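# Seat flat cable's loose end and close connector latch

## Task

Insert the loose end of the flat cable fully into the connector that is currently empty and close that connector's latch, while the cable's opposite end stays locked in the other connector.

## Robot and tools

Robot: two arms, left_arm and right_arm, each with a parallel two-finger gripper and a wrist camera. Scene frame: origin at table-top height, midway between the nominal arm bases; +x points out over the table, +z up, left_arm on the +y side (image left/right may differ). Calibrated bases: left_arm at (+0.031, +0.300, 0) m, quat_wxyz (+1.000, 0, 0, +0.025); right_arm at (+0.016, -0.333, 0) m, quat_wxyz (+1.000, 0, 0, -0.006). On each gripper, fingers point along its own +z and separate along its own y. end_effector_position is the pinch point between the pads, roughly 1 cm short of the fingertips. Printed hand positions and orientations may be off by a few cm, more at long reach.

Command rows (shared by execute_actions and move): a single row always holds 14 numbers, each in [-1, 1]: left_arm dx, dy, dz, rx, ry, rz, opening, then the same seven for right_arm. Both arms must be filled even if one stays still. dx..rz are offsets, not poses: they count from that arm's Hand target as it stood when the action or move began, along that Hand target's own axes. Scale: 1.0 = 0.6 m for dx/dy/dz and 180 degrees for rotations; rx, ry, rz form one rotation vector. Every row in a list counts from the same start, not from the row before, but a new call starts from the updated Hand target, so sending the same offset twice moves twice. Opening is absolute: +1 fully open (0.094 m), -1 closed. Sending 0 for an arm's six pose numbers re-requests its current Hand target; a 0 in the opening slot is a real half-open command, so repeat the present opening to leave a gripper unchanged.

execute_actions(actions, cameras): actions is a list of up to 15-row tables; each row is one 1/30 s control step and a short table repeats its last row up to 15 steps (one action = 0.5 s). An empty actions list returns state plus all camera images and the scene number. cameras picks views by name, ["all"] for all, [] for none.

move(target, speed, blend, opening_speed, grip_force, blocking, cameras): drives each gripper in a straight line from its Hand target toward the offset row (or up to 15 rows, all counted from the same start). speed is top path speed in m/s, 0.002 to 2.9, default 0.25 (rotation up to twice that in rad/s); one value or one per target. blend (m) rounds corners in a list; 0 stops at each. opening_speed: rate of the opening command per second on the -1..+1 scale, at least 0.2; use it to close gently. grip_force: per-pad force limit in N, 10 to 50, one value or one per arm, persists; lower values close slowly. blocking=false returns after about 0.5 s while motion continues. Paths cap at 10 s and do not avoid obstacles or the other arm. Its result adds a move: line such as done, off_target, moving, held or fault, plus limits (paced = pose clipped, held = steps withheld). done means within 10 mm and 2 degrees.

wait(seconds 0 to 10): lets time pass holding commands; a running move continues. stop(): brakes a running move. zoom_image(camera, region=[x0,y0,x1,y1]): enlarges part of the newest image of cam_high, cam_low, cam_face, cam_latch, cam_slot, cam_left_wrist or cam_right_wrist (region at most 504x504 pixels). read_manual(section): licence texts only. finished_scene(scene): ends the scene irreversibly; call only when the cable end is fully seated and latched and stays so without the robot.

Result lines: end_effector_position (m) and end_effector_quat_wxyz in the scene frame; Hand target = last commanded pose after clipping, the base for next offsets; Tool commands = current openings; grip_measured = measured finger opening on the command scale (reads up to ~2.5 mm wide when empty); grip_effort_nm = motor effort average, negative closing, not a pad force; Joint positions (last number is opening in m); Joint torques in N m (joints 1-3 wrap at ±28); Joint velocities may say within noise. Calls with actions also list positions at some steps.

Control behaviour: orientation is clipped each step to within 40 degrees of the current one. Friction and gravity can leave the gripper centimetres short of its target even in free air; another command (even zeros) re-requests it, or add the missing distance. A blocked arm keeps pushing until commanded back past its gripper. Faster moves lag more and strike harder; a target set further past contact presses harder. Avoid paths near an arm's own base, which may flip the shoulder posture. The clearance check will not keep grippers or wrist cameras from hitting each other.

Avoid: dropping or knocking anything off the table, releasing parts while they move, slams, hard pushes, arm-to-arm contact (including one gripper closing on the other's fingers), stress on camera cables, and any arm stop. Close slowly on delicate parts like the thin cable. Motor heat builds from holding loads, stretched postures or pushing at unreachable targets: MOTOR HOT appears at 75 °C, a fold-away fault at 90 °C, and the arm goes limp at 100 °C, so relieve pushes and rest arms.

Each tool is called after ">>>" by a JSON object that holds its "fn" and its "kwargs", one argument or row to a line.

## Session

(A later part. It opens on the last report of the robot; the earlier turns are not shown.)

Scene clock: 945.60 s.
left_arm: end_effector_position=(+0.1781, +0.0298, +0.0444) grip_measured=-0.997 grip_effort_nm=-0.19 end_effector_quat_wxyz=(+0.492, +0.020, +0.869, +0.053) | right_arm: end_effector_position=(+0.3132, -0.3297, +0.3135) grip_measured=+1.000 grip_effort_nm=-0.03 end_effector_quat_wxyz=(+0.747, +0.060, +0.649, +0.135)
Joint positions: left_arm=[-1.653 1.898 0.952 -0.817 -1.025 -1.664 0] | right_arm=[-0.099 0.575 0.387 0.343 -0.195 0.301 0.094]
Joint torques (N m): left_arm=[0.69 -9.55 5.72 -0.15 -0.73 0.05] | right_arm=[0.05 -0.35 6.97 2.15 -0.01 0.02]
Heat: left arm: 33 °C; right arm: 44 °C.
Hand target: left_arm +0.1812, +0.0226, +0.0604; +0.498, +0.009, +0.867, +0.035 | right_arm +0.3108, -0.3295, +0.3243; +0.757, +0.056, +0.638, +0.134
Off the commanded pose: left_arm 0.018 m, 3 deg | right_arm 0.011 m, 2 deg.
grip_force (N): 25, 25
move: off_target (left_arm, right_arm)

>>> {"fn": "move", "kwargs": {
  "target": [
    [-0.010,0.0,-0.0058,0,0,0,-1,0,0,0,0,0,0,1],
    [-0.010,-0.013,-0.0058,0.0075,0.0003,-0.0129,-1,0,0,0,0,0,0,1]
  ],
  "speed": 0.06,
  "cameras": ["cam_slot","cam_latch"]
}}

>>> {"fn": "zoom_image", "kwargs": {
  "camera": "cam_slot",
  "region": [340, 210, 480, 330]
}}

>>> {"fn": "zoom_image", "kwargs": {
  "camera": "cam_latch",
  "region": [400, 170, 490, 245]
}}

Scene clock: 950.77 s.
left_arm: end_effector_position=(+0.1779, +0.0246, +0.0514) grip_measured=-0.997 grip_effort_nm=-0.19 end_effector_quat_wxyz=(+0.492, +0.013, +0.869, +0.040) | right_arm: end_effector_position=(+0.3132, -0.3297, +0.3135) grip_measured=+1.000 grip_effort_nm=-0.03 end_effector_quat_wxyz=(+0.747, +0.060, +0.649, +0.135)
Joint positions: left_arm=[-1.653 1.879 0.966 -0.82 -1.025 -1.664 0] | right_arm=[-0.099 0.575 0.387 0.343 -0.195 0.301 0.094]
Joint torques (N m): left_arm=[0.7 -9.32 6.05 0.05 -0.73 0.05] | right_arm=[0.09 -0.4 6.87 2.15 0.01 -0.01]
Heat: left arm: 34 °C; right arm: 44 °C.
Hand target: left_arm +0.1814, +0.0144, +0.0668; +0.498, -0.003, +0.867, +0.014 | right_arm +0.3108, -0.3295, +0.3243; +0.757, +0.056, +0.638, +0.134
Off the commanded pose: left_arm 0.019 m, 4 deg | right_arm 0.011 m, 2 deg.
grip_force (N): 25, 25
move: off_target (left_arm, right_arm)
Images, in order (width x height): cam_latch 672x504, cam_slot 672x504.

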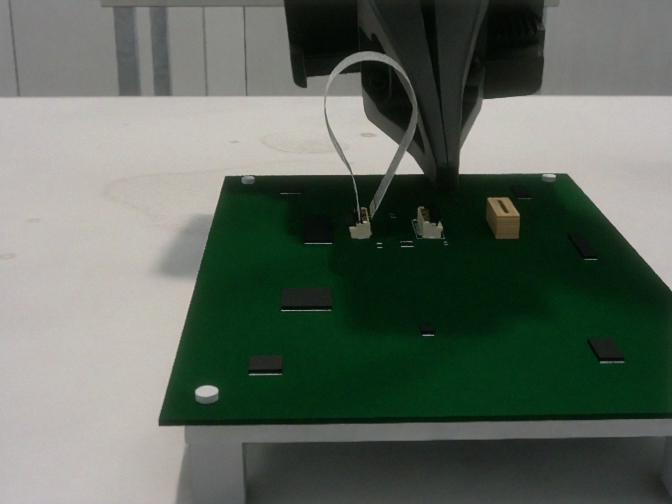

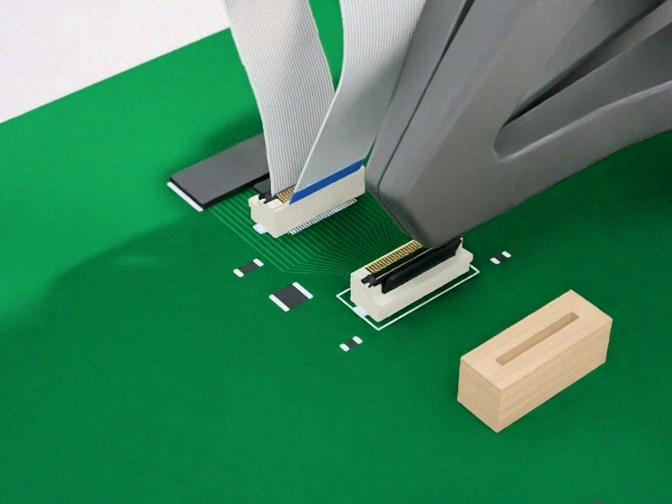

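Scaled by 3.600.

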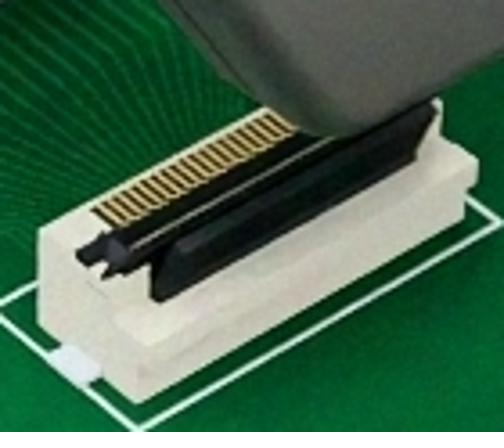

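Scaled by 5.600.

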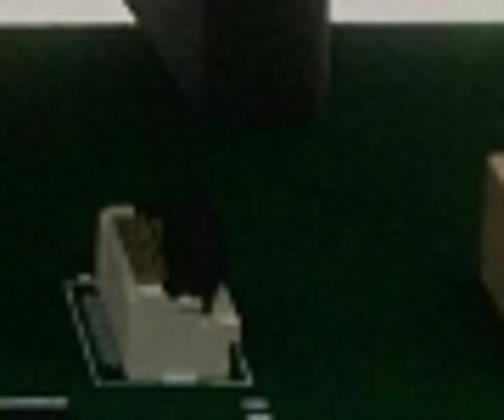

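>>> {"fn": "move", "kwargs": {
  "target": [0,0,-0.083,0,0,0,-1,0,0,0,0,0,0,1],
  "speed": 0.05,
  "cameras": ["cam_slot","cam_latch","cam_face"]
}}

>>> {"fn": "zoom_image", "kwargs": {
  "camera": "cam_slot",
  "region": [290, 140, 510, 340]
}}

Scene clock: 969.70 s.
left_arm: end_effector_position=(+0.1398, +0.0191, +0.0835) grip_measured=-0.997 grip_effort_nm=-0.19 end_effector_quat_wxyz=(+0.494, +0.002, +0.869, +0.027) | right_arm: end_effector_position=(+0.3132, -0.3297, +0.3135) grip_measured=+1.000 grip_effort_nm=-0.03 end_effector_quat_wxyz=(+0.747, +0.060, +0.649, +0.135)
Joint positions: left_arm=[-1.784 1.879 1.103 -1.142 -0.998 -1.92 0] | right_arm=[-0.099 0.575 0.387 0.343 -0.195 0.301 0.094]
Joint torques (N m): left_arm=[-0.58 -7.39 6.19 -0.4 -0.65 -0.12] | right_arm=[0.1 -0.35 7.08 2.16 -0.02 -0.01]
Heat: left arm: 33 °C; right arm: 44 °C.
Hand target: left_arm +0.1384, +0.0131, +0.0918; +0.498, -0.003, +0.867, +0.015 | right_arm +0.3108, -0.3295, +0.3243; +0.757, +0.056, +0.638, +0.134
Off the commanded pose: left_arm 0.010 m, 2 deg | right_arm 0.011 m, 2 deg.
grip_force (N): 25, 25
move: off_target (right_arm)
Images, in order (width x height): cam_face 672x504, cam_latch 672x504, cam_slot 672x504.

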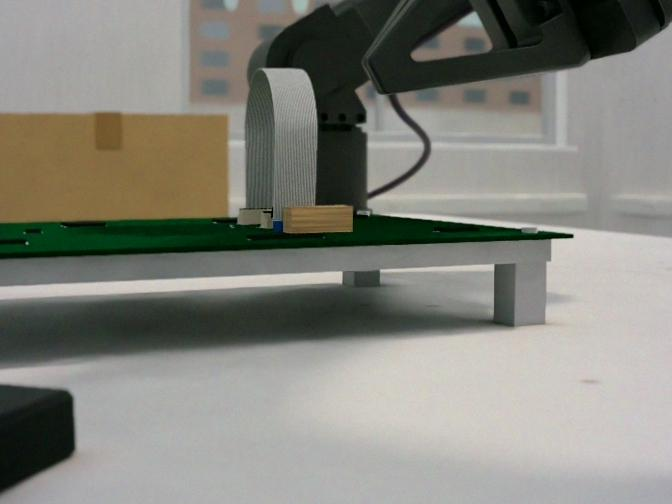

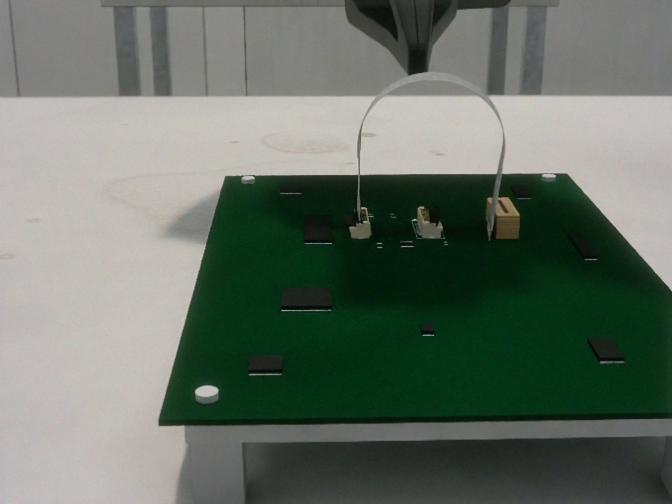

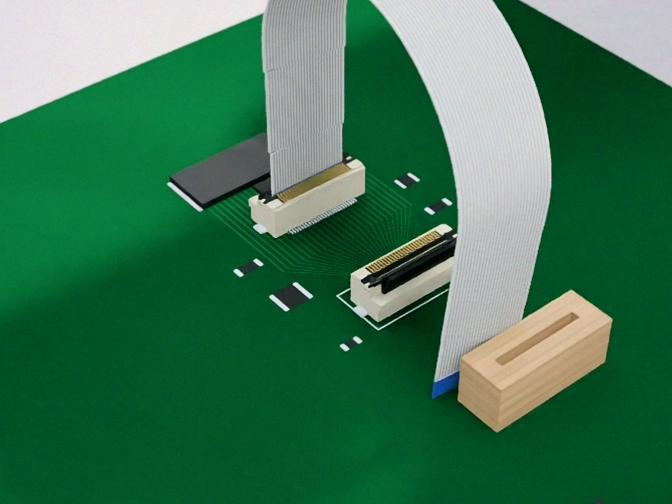

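Scaled by 2.291.

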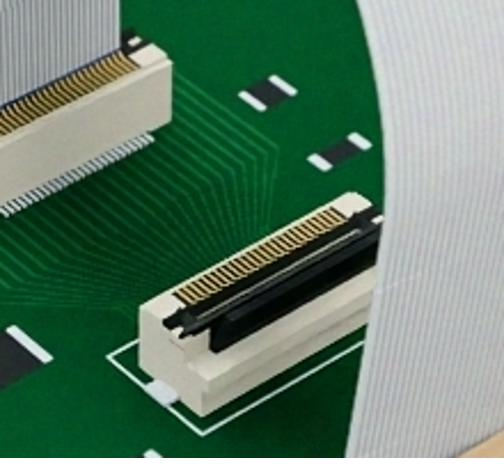

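>>> {"fn": "move", "kwargs": {
  "target": [
    [0.0284,0.0451,0.0127,0.0017,0,-0.003,-0.5,0,0,0,0,0,0,1],
    [0.0049,0.0473,0.0932,0.0017,0,-0.003,-0.5,0,0,0,0,0,0,1],
    [0.0049,0.0473,0.0932,0.0017,0,-0.003,-1,0,0,0,0,0,0,1],
    [-0.0211,0.0423,0.0782,0.0017,0,-0.003,-1,0,0,0,0,0,0,1],
    [-0.0284,0.0093,0.0740,0.0017,0,-0.003,-1,0,0,0,0,0,0,1]
  ],
  "speed": 0.07,
  "cameras": ["cam_slot","cam_latch"]
}}

>>> {"fn": "zoom_image", "kwargs": {
  "camera": "cam_latch",
  "region": [370, 150, 490, 250]
}}

>>> {"fn": "zoom_image", "kwargs": {
  "camera": "cam_slot",
  "region": [290, 140, 510, 340]
}}

Scene clock: 983.40 s.
left_arm: end_effector_position=(+0.1796, +0.0219, +0.0795) grip_measured=-0.995 grip_effort_nm=-0.32 end_effector_quat_wxyz=(+0.485, -0.007, +0.874, +0.002) | right_arm: end_effector_position=(+0.3132, -0.3297, +0.3135) grip_measured=+1.000 grip_effort_nm=-0.03 end_effector_quat_wxyz=(+0.747, +0.060, +0.649, +0.135)
Joint positions: left_arm=[-1.642 1.759 0.964 -0.829 -1.012 -1.636 0] | right_arm=[-0.099 0.575 0.387 0.343 -0.195 0.301 0.094]
Joint torques (N m): left_arm=[0.96 -5.05 6.32 -0.02 -0.9 0.07] | right_arm=[0.01 -0.35 7.06 2.19 0.02 -0.03]
Heat: left arm: 33 °C; right arm: 44 °C.
Hand target: left_arm +0.1852, +0.0196, +0.0843; +0.498, -0.006, +0.867, +0.010 | right_arm +0.3108, -0.3295, +0.3243; +0.757, +0.056, +0.638, +0.134
Off the commanded pose: left_arm 0.008 m, 2 deg | right_arm 0.011 m, 2 deg.
grip_force (N): 25, 25
move: off_target (right_arm); target 3's new opening was sent with left_arm's hand 0.012 m and 2 deg from that target
Images, in order (width x height): cam_latch 672x504, cam_slot 672x504.

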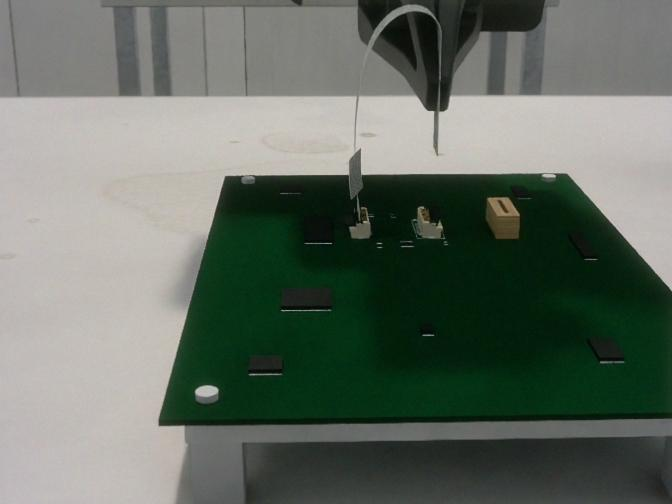

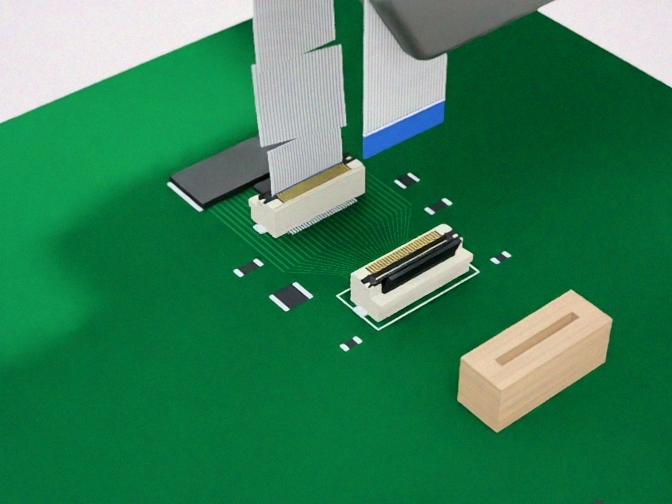

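Scaled by 4.200.

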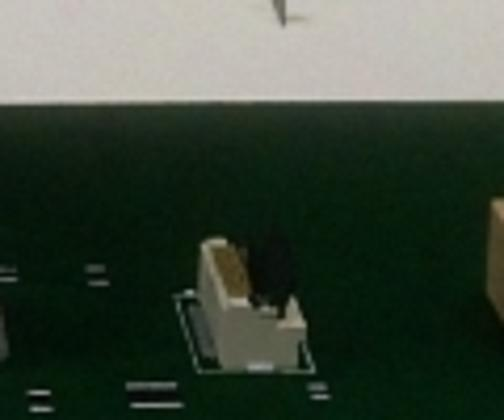

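Scaled by 2.291.

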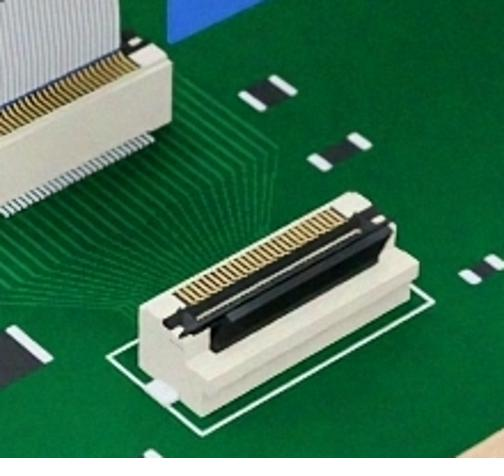

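>>> {"fn": "move", "kwargs": {
  "target": [0.0248,-0.0031,-0.003,0,0,0,-1,0,0,0,0,0,0,1],
  "speed": 0.05,
  "cameras": ["cam_slot","cam_latch"]
}}

>>> {"fn": "zoom_image", "kwargs": {
  "camera": "cam_latch",
  "region": [370, 150, 490, 250]
}}

>>> {"fn": "zoom_image", "kwargs": {
  "camera": "cam_slot",
  "region": [290, 140, 510, 340]
}}

Scene clock: 989.57 s.
left_arm: end_effector_position=(+0.1758, +0.0231, +0.0679) grip_measured=-0.995 grip_effort_nm=-0.32 end_effector_quat_wxyz=(+0.486, -0.007, +0.874, +0.012) | right_arm: end_effector_position=(+0.3132, -0.3297, +0.3135) grip_measured=+1.000 grip_effort_nm=-0.03 end_effector_quat_wxyz=(+0.747, +0.060, +0.649, +0.135)
Joint positions: left_arm=[-1.656 1.806 0.964 -0.836 -1.012 -1.68 0] | right_arm=[-0.099 0.575 0.387 0.343 -0.195 0.301 0.094]
Joint torques (N m): left_arm=[-0.76 -5.22 6.23 -0.08 -0.85 -0.15] | right_arm=[0.01 -0.38 6.94 2.12 -0.02 -0.02]
Heat: left arm: 33 °C; right arm: 44 °C.
Hand target: left_arm +0.1761, +0.0177, +0.0724; +0.498, -0.006, +0.867, +0.010 | right_arm +0.3108, -0.3295, +0.3243; +0.757, +0.056, +0.638, +0.134
Off the commanded pose: left_arm 0.007 m, 2 deg | right_arm 0.011 m, 2 deg.
grip_force (N): 25, 25
move: off_target (right_arm)
Images, in order (width x height): cam_latch 672x504, cam_slot 672x504.

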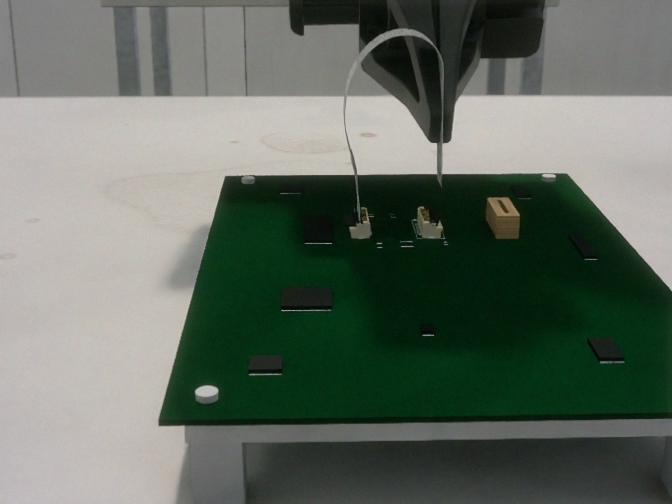

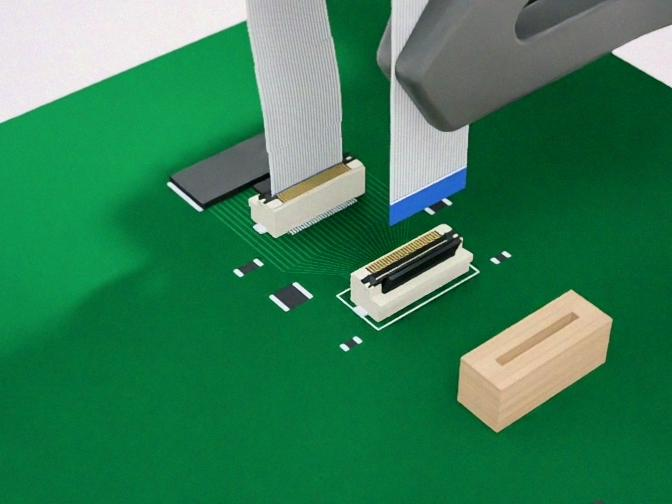

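Scaled by 4.200.

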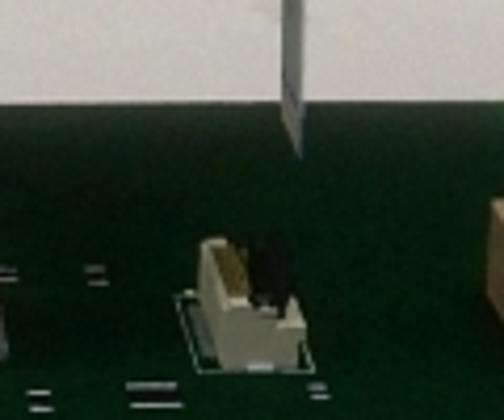

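Scaled by 2.291.

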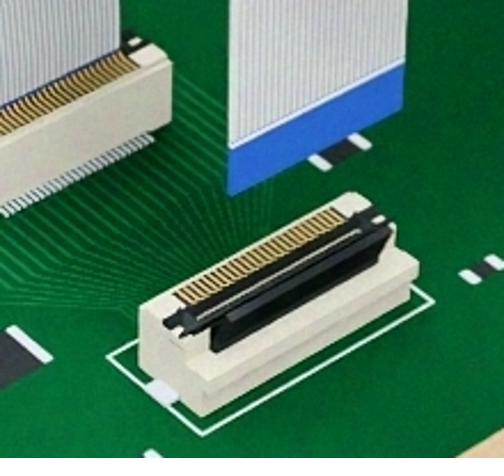

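>>> {"fn": "move", "kwargs": {
  "target": [
    [0,-0.0133,0,0.008,0.0003,-0.0138,-1,0,0,0,0,0,0,1],
    [0.0072,-0.0112,0.0042,0.0048,0.0002,-0.0083,-1,0,0,0,0,0,0,1]
  ],
  "speed": 0.05,
  "cameras": ["cam_slot","cam_latch"]
}}

>>> {"fn": "zoom_image", "kwargs": {
  "camera": "cam_latch",
  "region": [370, 150, 490, 250]
}}

>>> {"fn": "zoom_image", "kwargs": {
  "camera": "cam_slot",
  "region": [290, 140, 510, 340]
}}

Scene clock: 995.83 s.
left_arm: end_effector_position=(+0.1756, +0.0193, +0.0631) grip_measured=-0.995 grip_effort_nm=-0.32 end_effector_quat_wxyz=(+0.486, -0.011, +0.874, +0.006) | right_arm: end_effector_position=(+0.3132, -0.3297, +0.3135) grip_measured=+1.000 grip_effort_nm=-0.03 end_effector_quat_wxyz=(+0.747, +0.060, +0.649, +0.135)
Joint positions: left_arm=[-1.656 1.823 0.964 -0.807 -1.012 -1.683 0] | right_arm=[-0.099 0.575 0.387 0.343 -0.195 0.301 0.094]
Joint torques (N m): left_arm=[-0.66 -5.33 6.2 0.11 -0.87 -0.11] | right_arm=[0.16 -0.31 7.04 2.14 -0.02 -0.01]
Heat: left arm: 33 °C; right arm: 44 °C.
Hand target: left_arm +0.1762, +0.0110, +0.0673; +0.498, -0.013, +0.867, -0.003 | right_arm +0.3108, -0.3295, +0.3243; +0.757, +0.056, +0.638, +0.134
Off the commanded pose: left_arm 0.009 m, 2 deg | right_arm 0.011 m, 2 deg.
grip_force (N): 25, 25
move: off_target (right_arm)
Images, in order (width x height): cam_latch 672x504, cam_slot 672x504.

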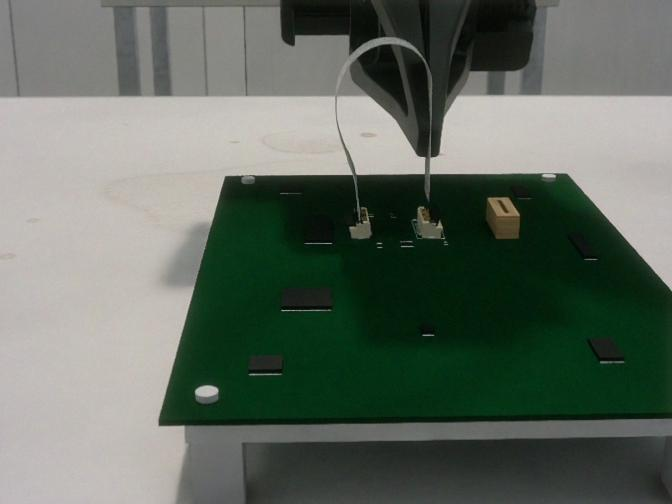

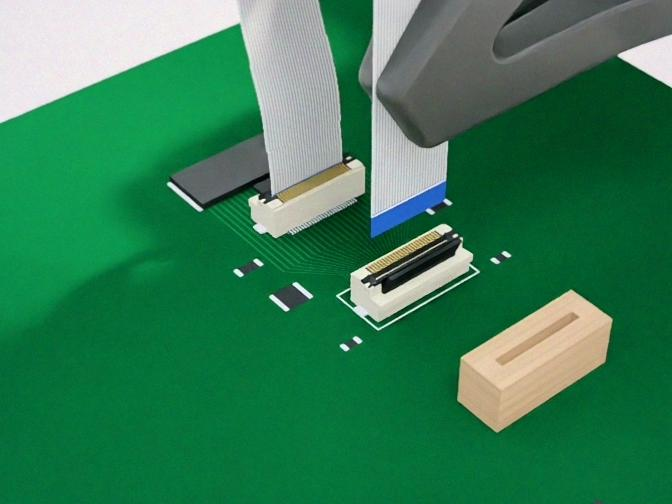

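Scaled by 4.200.

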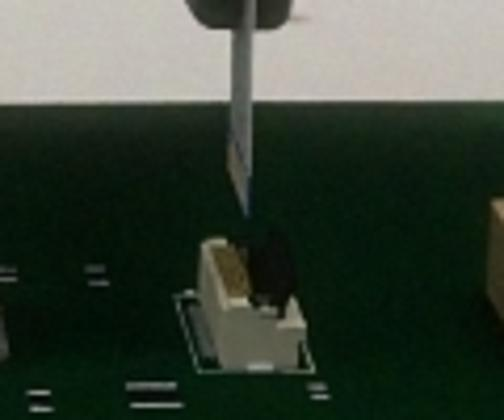

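Scaled by 2.291.

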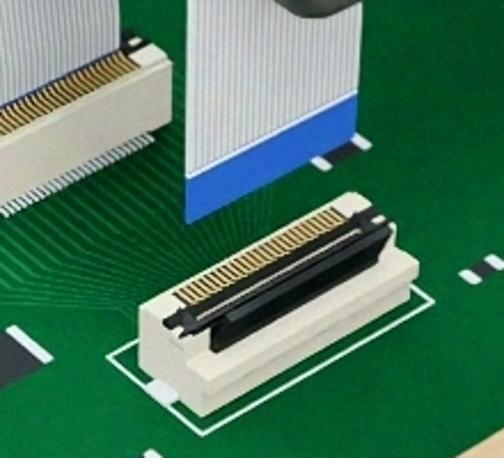

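>>> {"fn": "move", "kwargs": {
  "target": [0.0077,0.0005,0.0045,-0.0025,-0.0001,0.0044,-1,0,0,0,0,0,0,1],
  "speed": 0.04,
  "cameras": ["cam_slot","cam_latch"]
}}

>>> {"fn": "zoom_image", "kwargs": {
  "camera": "cam_latch",
  "region": [370, 150, 490, 250]
}}

>>> {"fn": "zoom_image", "kwargs": {
  "camera": "cam_slot",
  "region": [340, 210, 480, 330]
}}

Scene clock: 1000.43 s.
left_arm: end_effector_position=(+0.1756, +0.0198, +0.0582) grip_measured=-0.995 grip_effort_nm=-0.32 end_effector_quat_wxyz=(+0.486, -0.007, +0.874, +0.013) | right_arm: end_effector_position=(+0.3132, -0.3297, +0.3135) grip_measured=+1.000 grip_effort_nm=-0.03 end_effector_quat_wxyz=(+0.747, +0.060, +0.649, +0.135)
Joint positions: left_arm=[-1.656 1.842 0.964 -0.804 -1.012 -1.683 0] | right_arm=[-0.099 0.575 0.387 0.343 -0.195 0.301 0.094]
Joint torques (N m): left_arm=[-0.66 -5.37 6.12 0.1 -0.87 -0.1] | right_arm=[0.06 -0.51 7.01 2.15 -0.02 -0.01]
Heat: left arm: 33 °C; right arm: 44 °C.
Hand target: left_arm +0.1762, +0.0112, +0.0619; +0.498, -0.009, +0.867, +0.003 | right_arm +0.3108, -0.3295, +0.3243; +0.757, +0.056, +0.638, +0.134
Off the commanded pose: left_arm 0.009 m, 2 deg | right_arm 0.011 m, 2 deg.
grip_force (N): 25, 25
move: off_target (right_arm)
Images, in order (width x height): cam_latch 672x504, cam_slot 672x504.

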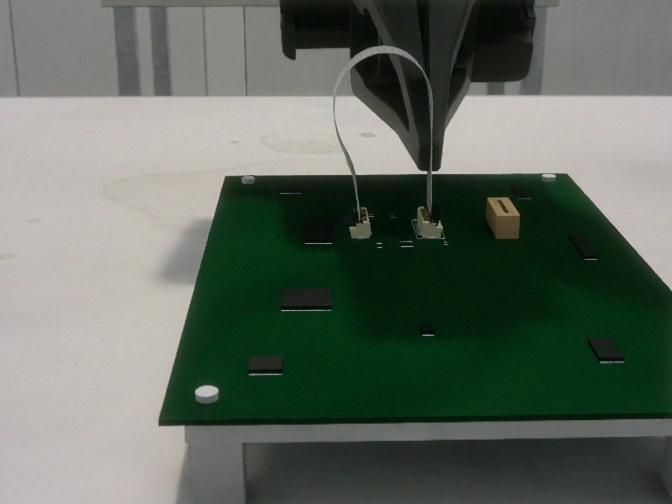

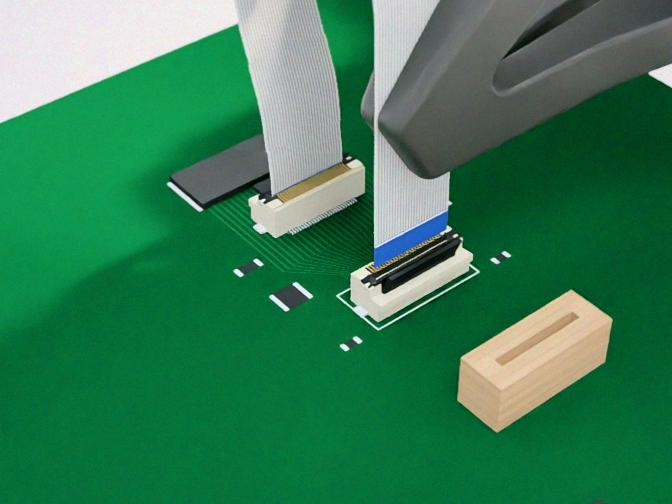

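Scaled by 4.200.

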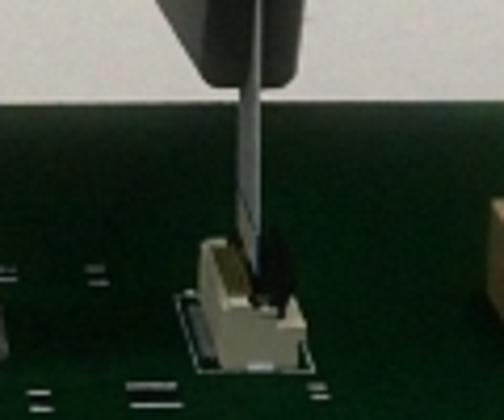

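Scaled by 3.600.

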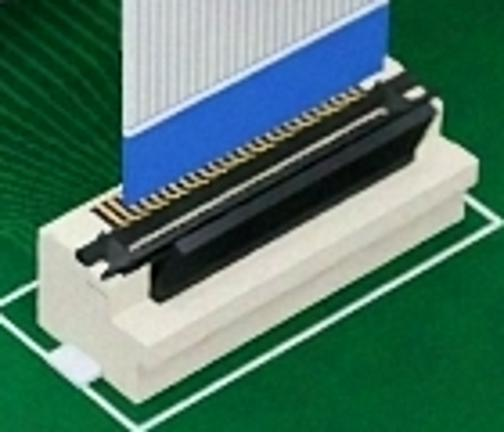

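>>> {"fn": "move", "kwargs": {
  "target": [
    [0.0029,0.0006,0.0017,-0.0013,0,0.0022,-1,0,0,0,0,0,0,1],
    [0.0068,0.0012,0.0039,-0.003,-0.0001,0.0052,-1,0,0,0,0,0,0,1]
  ],
  "speed": 0.03,
  "cameras": ["cam_slot","cam_latch"]
}}

>>> {"fn": "zoom_image", "kwargs": {
  "camera": "cam_slot",
  "region": [340, 210, 480, 330]
}}

>>> {"fn": "zoom_image", "kwargs": {
  "camera": "cam_latch",
  "region": [370, 150, 490, 250]
}}

Scene clock: 1005.13 s.
left_arm: end_effector_position=(+0.1757, +0.0208, +0.0533) grip_measured=-0.995 grip_effort_nm=-0.32 end_effector_quat_wxyz=(+0.487, -0.003, +0.873, +0.020) | right_arm: end_effector_position=(+0.3132, -0.3297, +0.3135) grip_measured=+1.000 grip_effort_nm=-0.03 end_effector_quat_wxyz=(+0.747, +0.060, +0.649, +0.135)
Joint positions: left_arm=[-1.656 1.861 0.964 -0.803 -1.012 -1.683 0] | right_arm=[-0.099 0.575 0.387 0.343 -0.195 0.301 0.094]
Joint torques (N m): left_arm=[-0.64 -5.45 6.31 0.04 -0.88 -0.08] | right_arm=[-0.17 -0.34 7.01 2.15 0 -0.01]
Heat: left arm: 33 °C; right arm: 44 °C.
Hand target: left_arm +0.1762, +0.0120, +0.0572; +0.498, -0.005, +0.867, +0.012 | right_arm +0.3108, -0.3295, +0.3243; +0.757, +0.056, +0.638, +0.134
Off the commanded pose: left_arm 0.010 m, 2 deg | right_arm 0.011 m, 2 deg.
grip_force (N): 25, 25
move: off_target (right_arm)
Images, in order (width x height): cam_latch 672x504, cam_slot 672x504.

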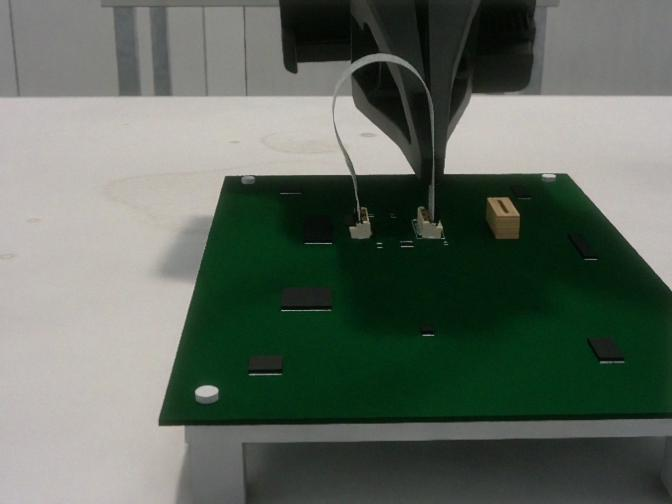

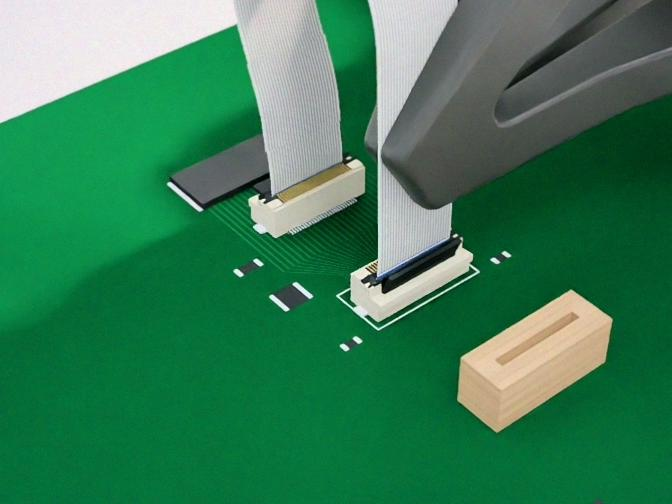

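Scaled by 3.600.

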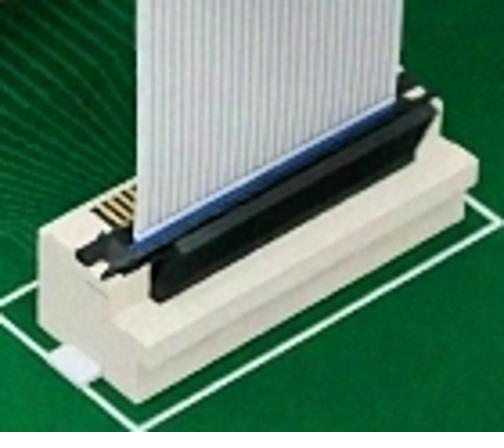

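Scaled by 4.200.

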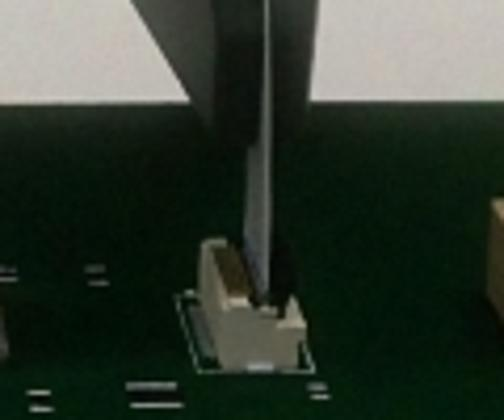

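Inserted nicely. Push the rest.

>>> {"fn": "move", "kwargs": {
  "target": [0.0058,0.0008,0.0033,-0.0026,-0.0001,0.0045,-1,0,0,0,0,0,0,1],
  "speed": 0.03,
  "cameras": ["cam_slot","cam_latch"]
}}

>>> {"fn": "zoom_image", "kwargs": {
  "camera": "cam_slot",
  "region": [340, 210, 480, 330]
}}

>>> {"fn": "zoom_image", "kwargs": {
  "camera": "cam_latch",
  "region": [370, 150, 490, 250]
}}

Scene clock: 1008.33 s.
left_arm: end_effector_position=(+0.1762, +0.0195, +0.0522) grip_measured=-0.995 grip_effort_nm=-0.32 end_effector_quat_wxyz=(+0.490, -0.001, +0.872, +0.023) | right_arm: end_effector_position=(+0.3132, -0.3297, +0.3135) grip_measured=+1.000 grip_effort_nm=-0.03 end_effector_quat_wxyz=(+0.747, +0.060, +0.649, +0.135)
Joint positions: left_arm=[-1.656 1.873 0.97 -0.803 -1.019 -1.683 0] | right_arm=[-0.099 0.575 0.387 0.343 -0.195 0.301 0.094]
Joint torques (N m): left_arm=[-0.66 -5.18 5.96 0.02 -0.78 -0.08] | right_arm=[0.06 -0.29 7.06 2.18 -0.02 0.04]
Heat: left arm: 33 °C; right arm: 44 °C.
Hand target: left_arm +0.1761, +0.0125, +0.0532; +0.498, -0.001, +0.867, +0.019 | right_arm +0.3108, -0.3295, +0.3243; +0.757, +0.056, +0.638, +0.134
Off the commanded pose: left_arm 0.007 m, 1 deg | right_arm 0.011 m, 2 deg.
grip_force (N): 25, 25
move: off_target (right_arm)
Images, in order (width x height): cam_latch 672x504, cam_slot 672x504.

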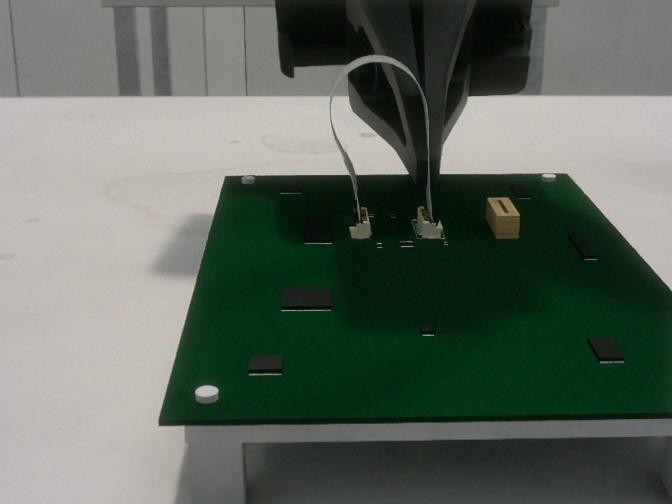

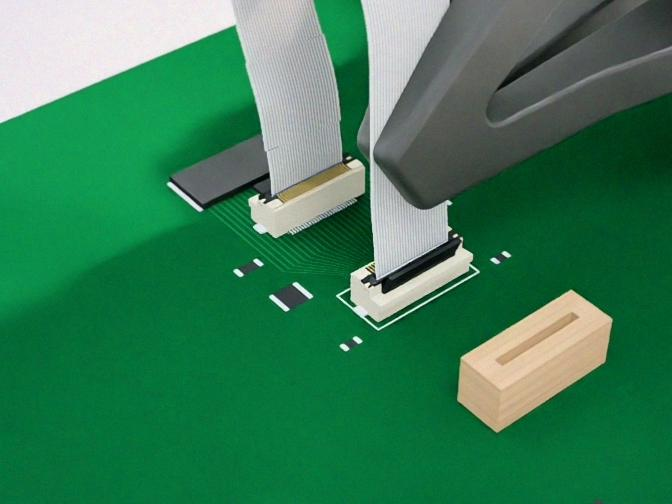

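Scaled by 3.600.

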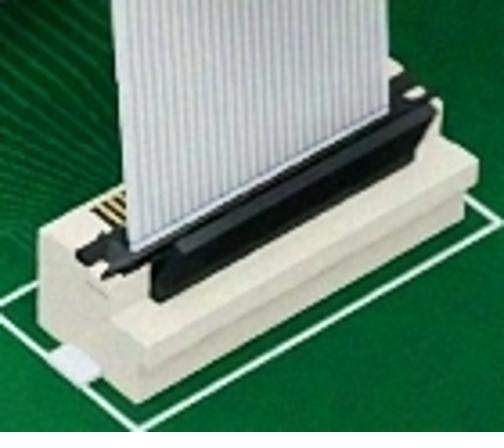

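Scaled by 4.200.

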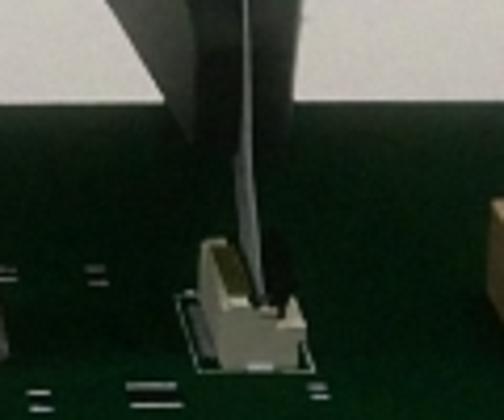

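>>> {"fn": "move", "kwargs": {
  "target": [
    [0,0,0,0,0,0,-0.8,0,0,0,0,0,0,1],
    [0,-0.0085,0,0.0052,0.0002,-0.009,-0.8,0,0,0,0,0,0,1]
  ],
  "speed": 0.03,
  "cameras": ["cam_slot","cam_latch"]
}}

>>> {"fn": "zoom_image", "kwargs": {
  "camera": "cam_slot",
  "region": [340, 190, 480, 310]
}}

>>> {"fn": "zoom_image", "kwargs": {
  "camera": "cam_latch",
  "region": [370, 130, 550, 270]
}}

Scene clock: 1026.17 s.
left_arm: end_effector_position=(+0.1761, +0.0156, +0.0507) grip_measured=-0.802 grip_effort_nm=0.06 end_effector_quat_wxyz=(+0.489, -0.006, +0.872, +0.013) | right_arm: end_effector_position=(+0.3132, -0.3297, +0.3135) grip_measured=+1.000 grip_effort_nm=-0.03 end_effector_quat_wxyz=(+0.747, +0.060, +0.649, +0.135)
Joint positions: left_arm=[-1.656 1.877 0.97 -0.777 -1.019 -1.683 0.009] | right_arm=[-0.099 0.575 0.387 0.343 -0.195 0.301 0.094]
Joint torques (N m): left_arm=[-0.65 -5.59 5.94 0.09 -0.8 -0.09] | right_arm=[0.09 -0.35 7.08 2.17 0.02 0.02]
Heat: left arm: 32 °C; right arm: 44 °C.
Hand target: left_arm +0.1762, +0.0074, +0.0531; +0.498, -0.009, +0.867, +0.005 | right_arm +0.3108, -0.3295, +0.3243; +0.757, +0.056, +0.638, +0.134
Off the commanded pose: left_arm 0.009 m, 2 deg | right_arm 0.011 m, 2 deg.
grip_force (N): 25, 25
move: off_target (right_arm)
Images, in order (width x height): cam_latch 672x504, cam_slot 672x504.

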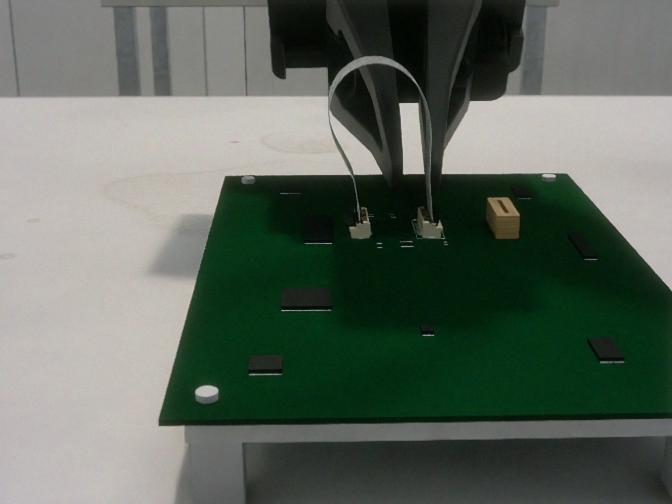

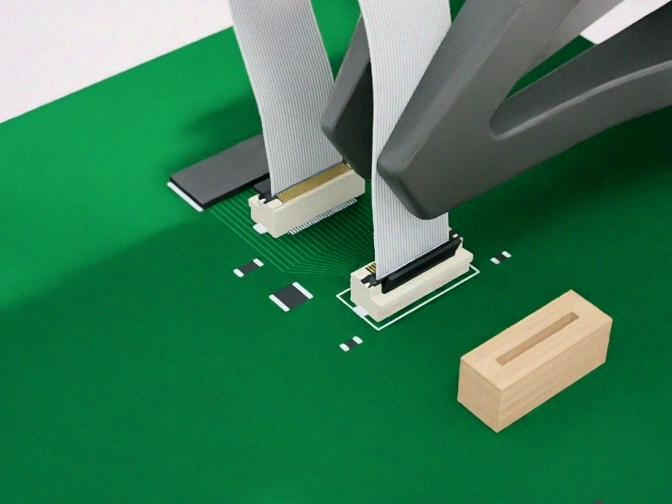

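Scaled by 3.600.

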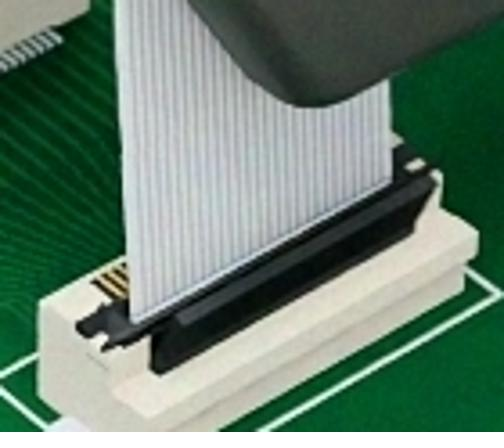

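Scaled by 2.800.

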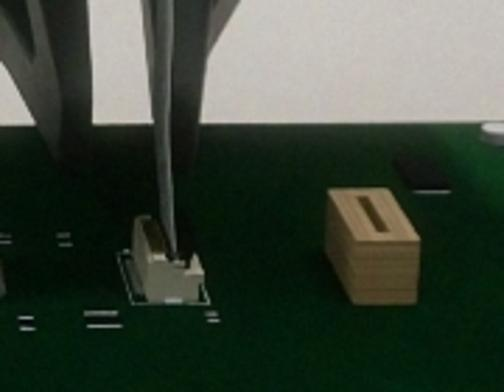

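>>> {"fn": "move", "kwargs": {
  "target": [0.0065,0.0009,0.0037,-0.0029,-0.0001,0.0049,-0.8,0,0,0,0,0,0,1],
  "speed": 0.03,
  "cameras": ["cam_slot","cam_latch"]
}}

>>> {"fn": "zoom_image", "kwargs": {
  "camera": "cam_slot",
  "region": [340, 190, 480, 310]
}}

>>> {"fn": "zoom_image", "kwargs": {
  "camera": "cam_latch",
  "region": [370, 130, 550, 270]
}}

Scene clock: 1030.27 s.
left_arm: end_effector_position=(+0.1762, +0.0168, +0.0460) grip_measured=-0.802 grip_effort_nm=0.06 end_effector_quat_wxyz=(+0.490, -0.002, +0.872, +0.021) | right_arm: end_effector_position=(+0.3132, -0.3297, +0.3135) grip_measured=+1.000 grip_effort_nm=-0.03 end_effector_quat_wxyz=(+0.747, +0.060, +0.649, +0.135)
Joint positions: left_arm=[-1.656 1.895 0.97 -0.777 -1.019 -1.683 0.009] | right_arm=[-0.099 0.575 0.387 0.343 -0.195 0.301 0.094]
Joint torques (N m): left_arm=[-0.59 -5.59 6.22 0.05 -0.75 -0.08] | right_arm=[0.17 -0.49 7.05 2.17 0.01 0.01]
Heat: left arm: 32 °C; right arm: 44 °C.
Hand target: left_arm +0.1762, +0.0079, +0.0485; +0.498, -0.004, +0.867, +0.012 | right_arm +0.3108, -0.3295, +0.3243; +0.757, +0.056, +0.638, +0.134
Off the commanded pose: left_arm 0.009 m, 1 deg | right_arm 0.011 m, 2 deg.
grip_force (N): 25, 25
move: off_target (right_arm)
Images, in order (width x height): cam_latch 672x504, cam_slot 672x504.

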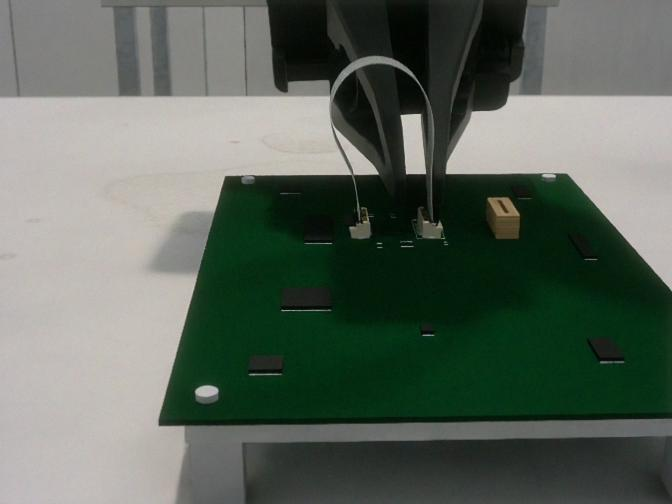

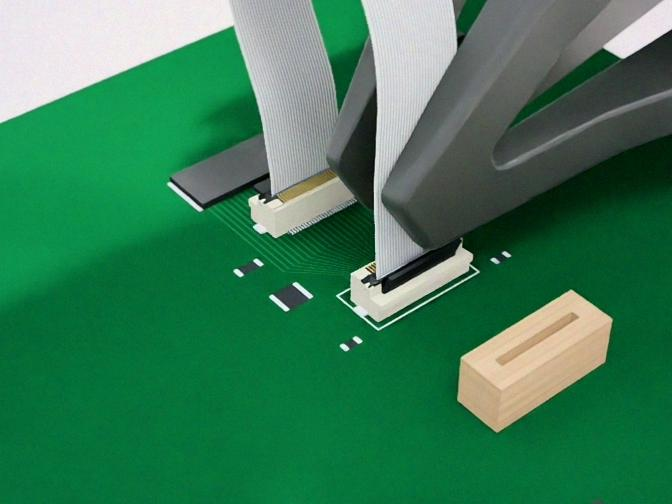

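Scaled by 3.600.

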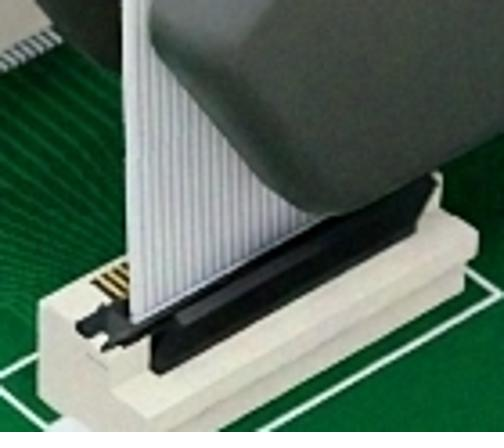

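Scaled by 2.800.

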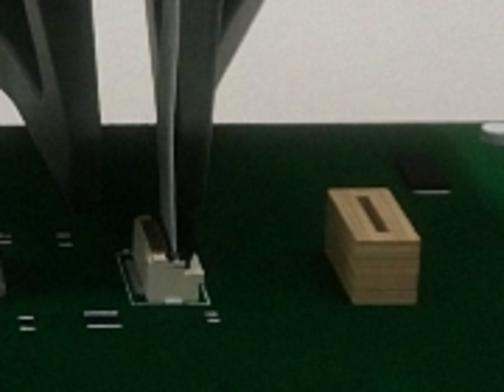

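>>> {"fn": "move", "kwargs": {
  "target": [0.0065,0.0011,0.0037,-0.0029,-0.0001,0.0049,-0.8,0,0,0,0,0,0,1],
  "speed": 0.03,
  "cameras": ["cam_slot","cam_latch"]
}}

>>> {"fn": "zoom_image", "kwargs": {
  "camera": "cam_slot",
  "region": [340, 190, 480, 310]
}}

>>> {"fn": "zoom_image", "kwargs": {
  "camera": "cam_latch",
  "region": [370, 130, 550, 270]
}}

Scene clock: 1033.80 s.
left_arm: end_effector_position=(+0.1764, +0.0159, +0.0436) grip_measured=-0.802 grip_effort_nm=0.05 end_effector_quat_wxyz=(+0.491, +0.000, +0.871, +0.025) | right_arm: end_effector_position=(+0.3132, -0.3297, +0.3135) grip_measured=+1.000 grip_effort_nm=-0.03 end_effector_quat_wxyz=(+0.747, +0.060, +0.649, +0.135)
Joint positions: left_arm=[-1.656 1.91 0.977 -0.777 -1.022 -1.683 0.009] | right_arm=[-0.099 0.575 0.387 0.343 -0.195 0.301 0.094]
Joint torques (N m): left_arm=[-0.55 -5.44 5.9 0.03 -0.75 -0.08] | right_arm=[0.1 -0.31 7.01 2.17 0.02 0.02]
Heat: left arm: 32 °C; right arm: 44 °C.
Hand target: left_arm +0.1761, +0.0086, +0.0441; +0.498, +0.000, +0.867, +0.020 | right_arm +0.3108, -0.3295, +0.3243; +0.757, +0.056, +0.638, +0.134
Off the commanded pose: left_arm 0.007 m, 1 deg | right_arm 0.011 m, 2 deg.
grip_force (N): 25, 25
move: off_target (right_arm)
Images, in order (width x height): cam_latch 672x504, cam_slot 672x504.

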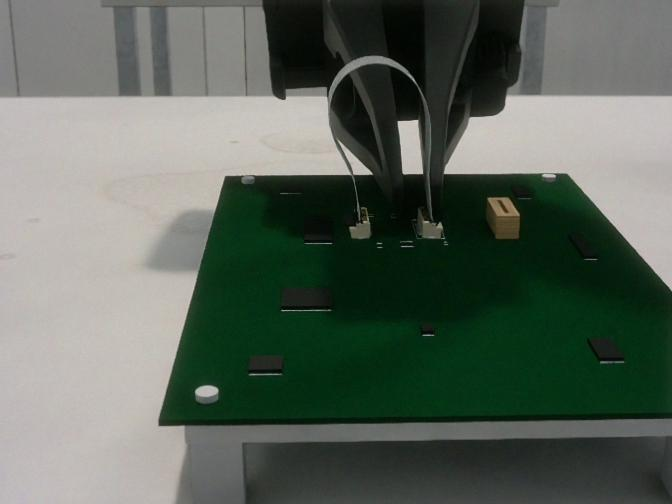

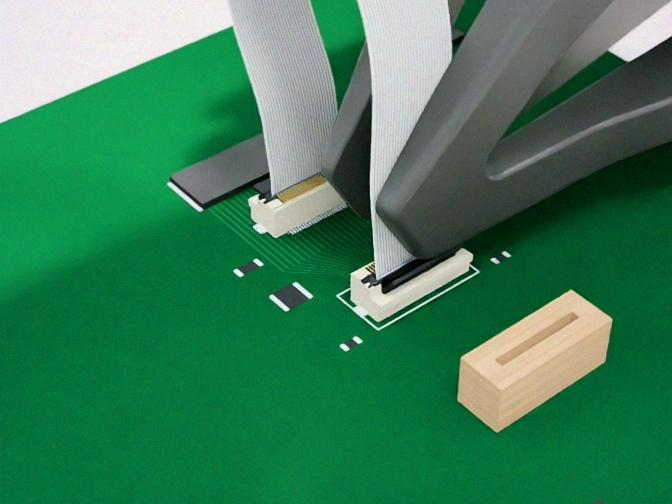

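Scaled by 3.600.

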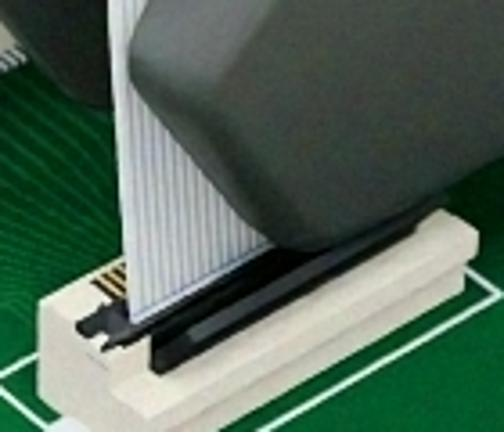

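Scaled by 2.800.

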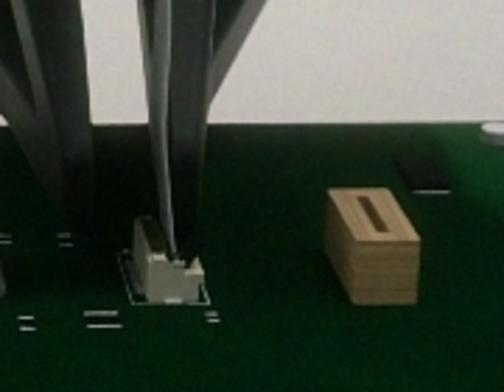

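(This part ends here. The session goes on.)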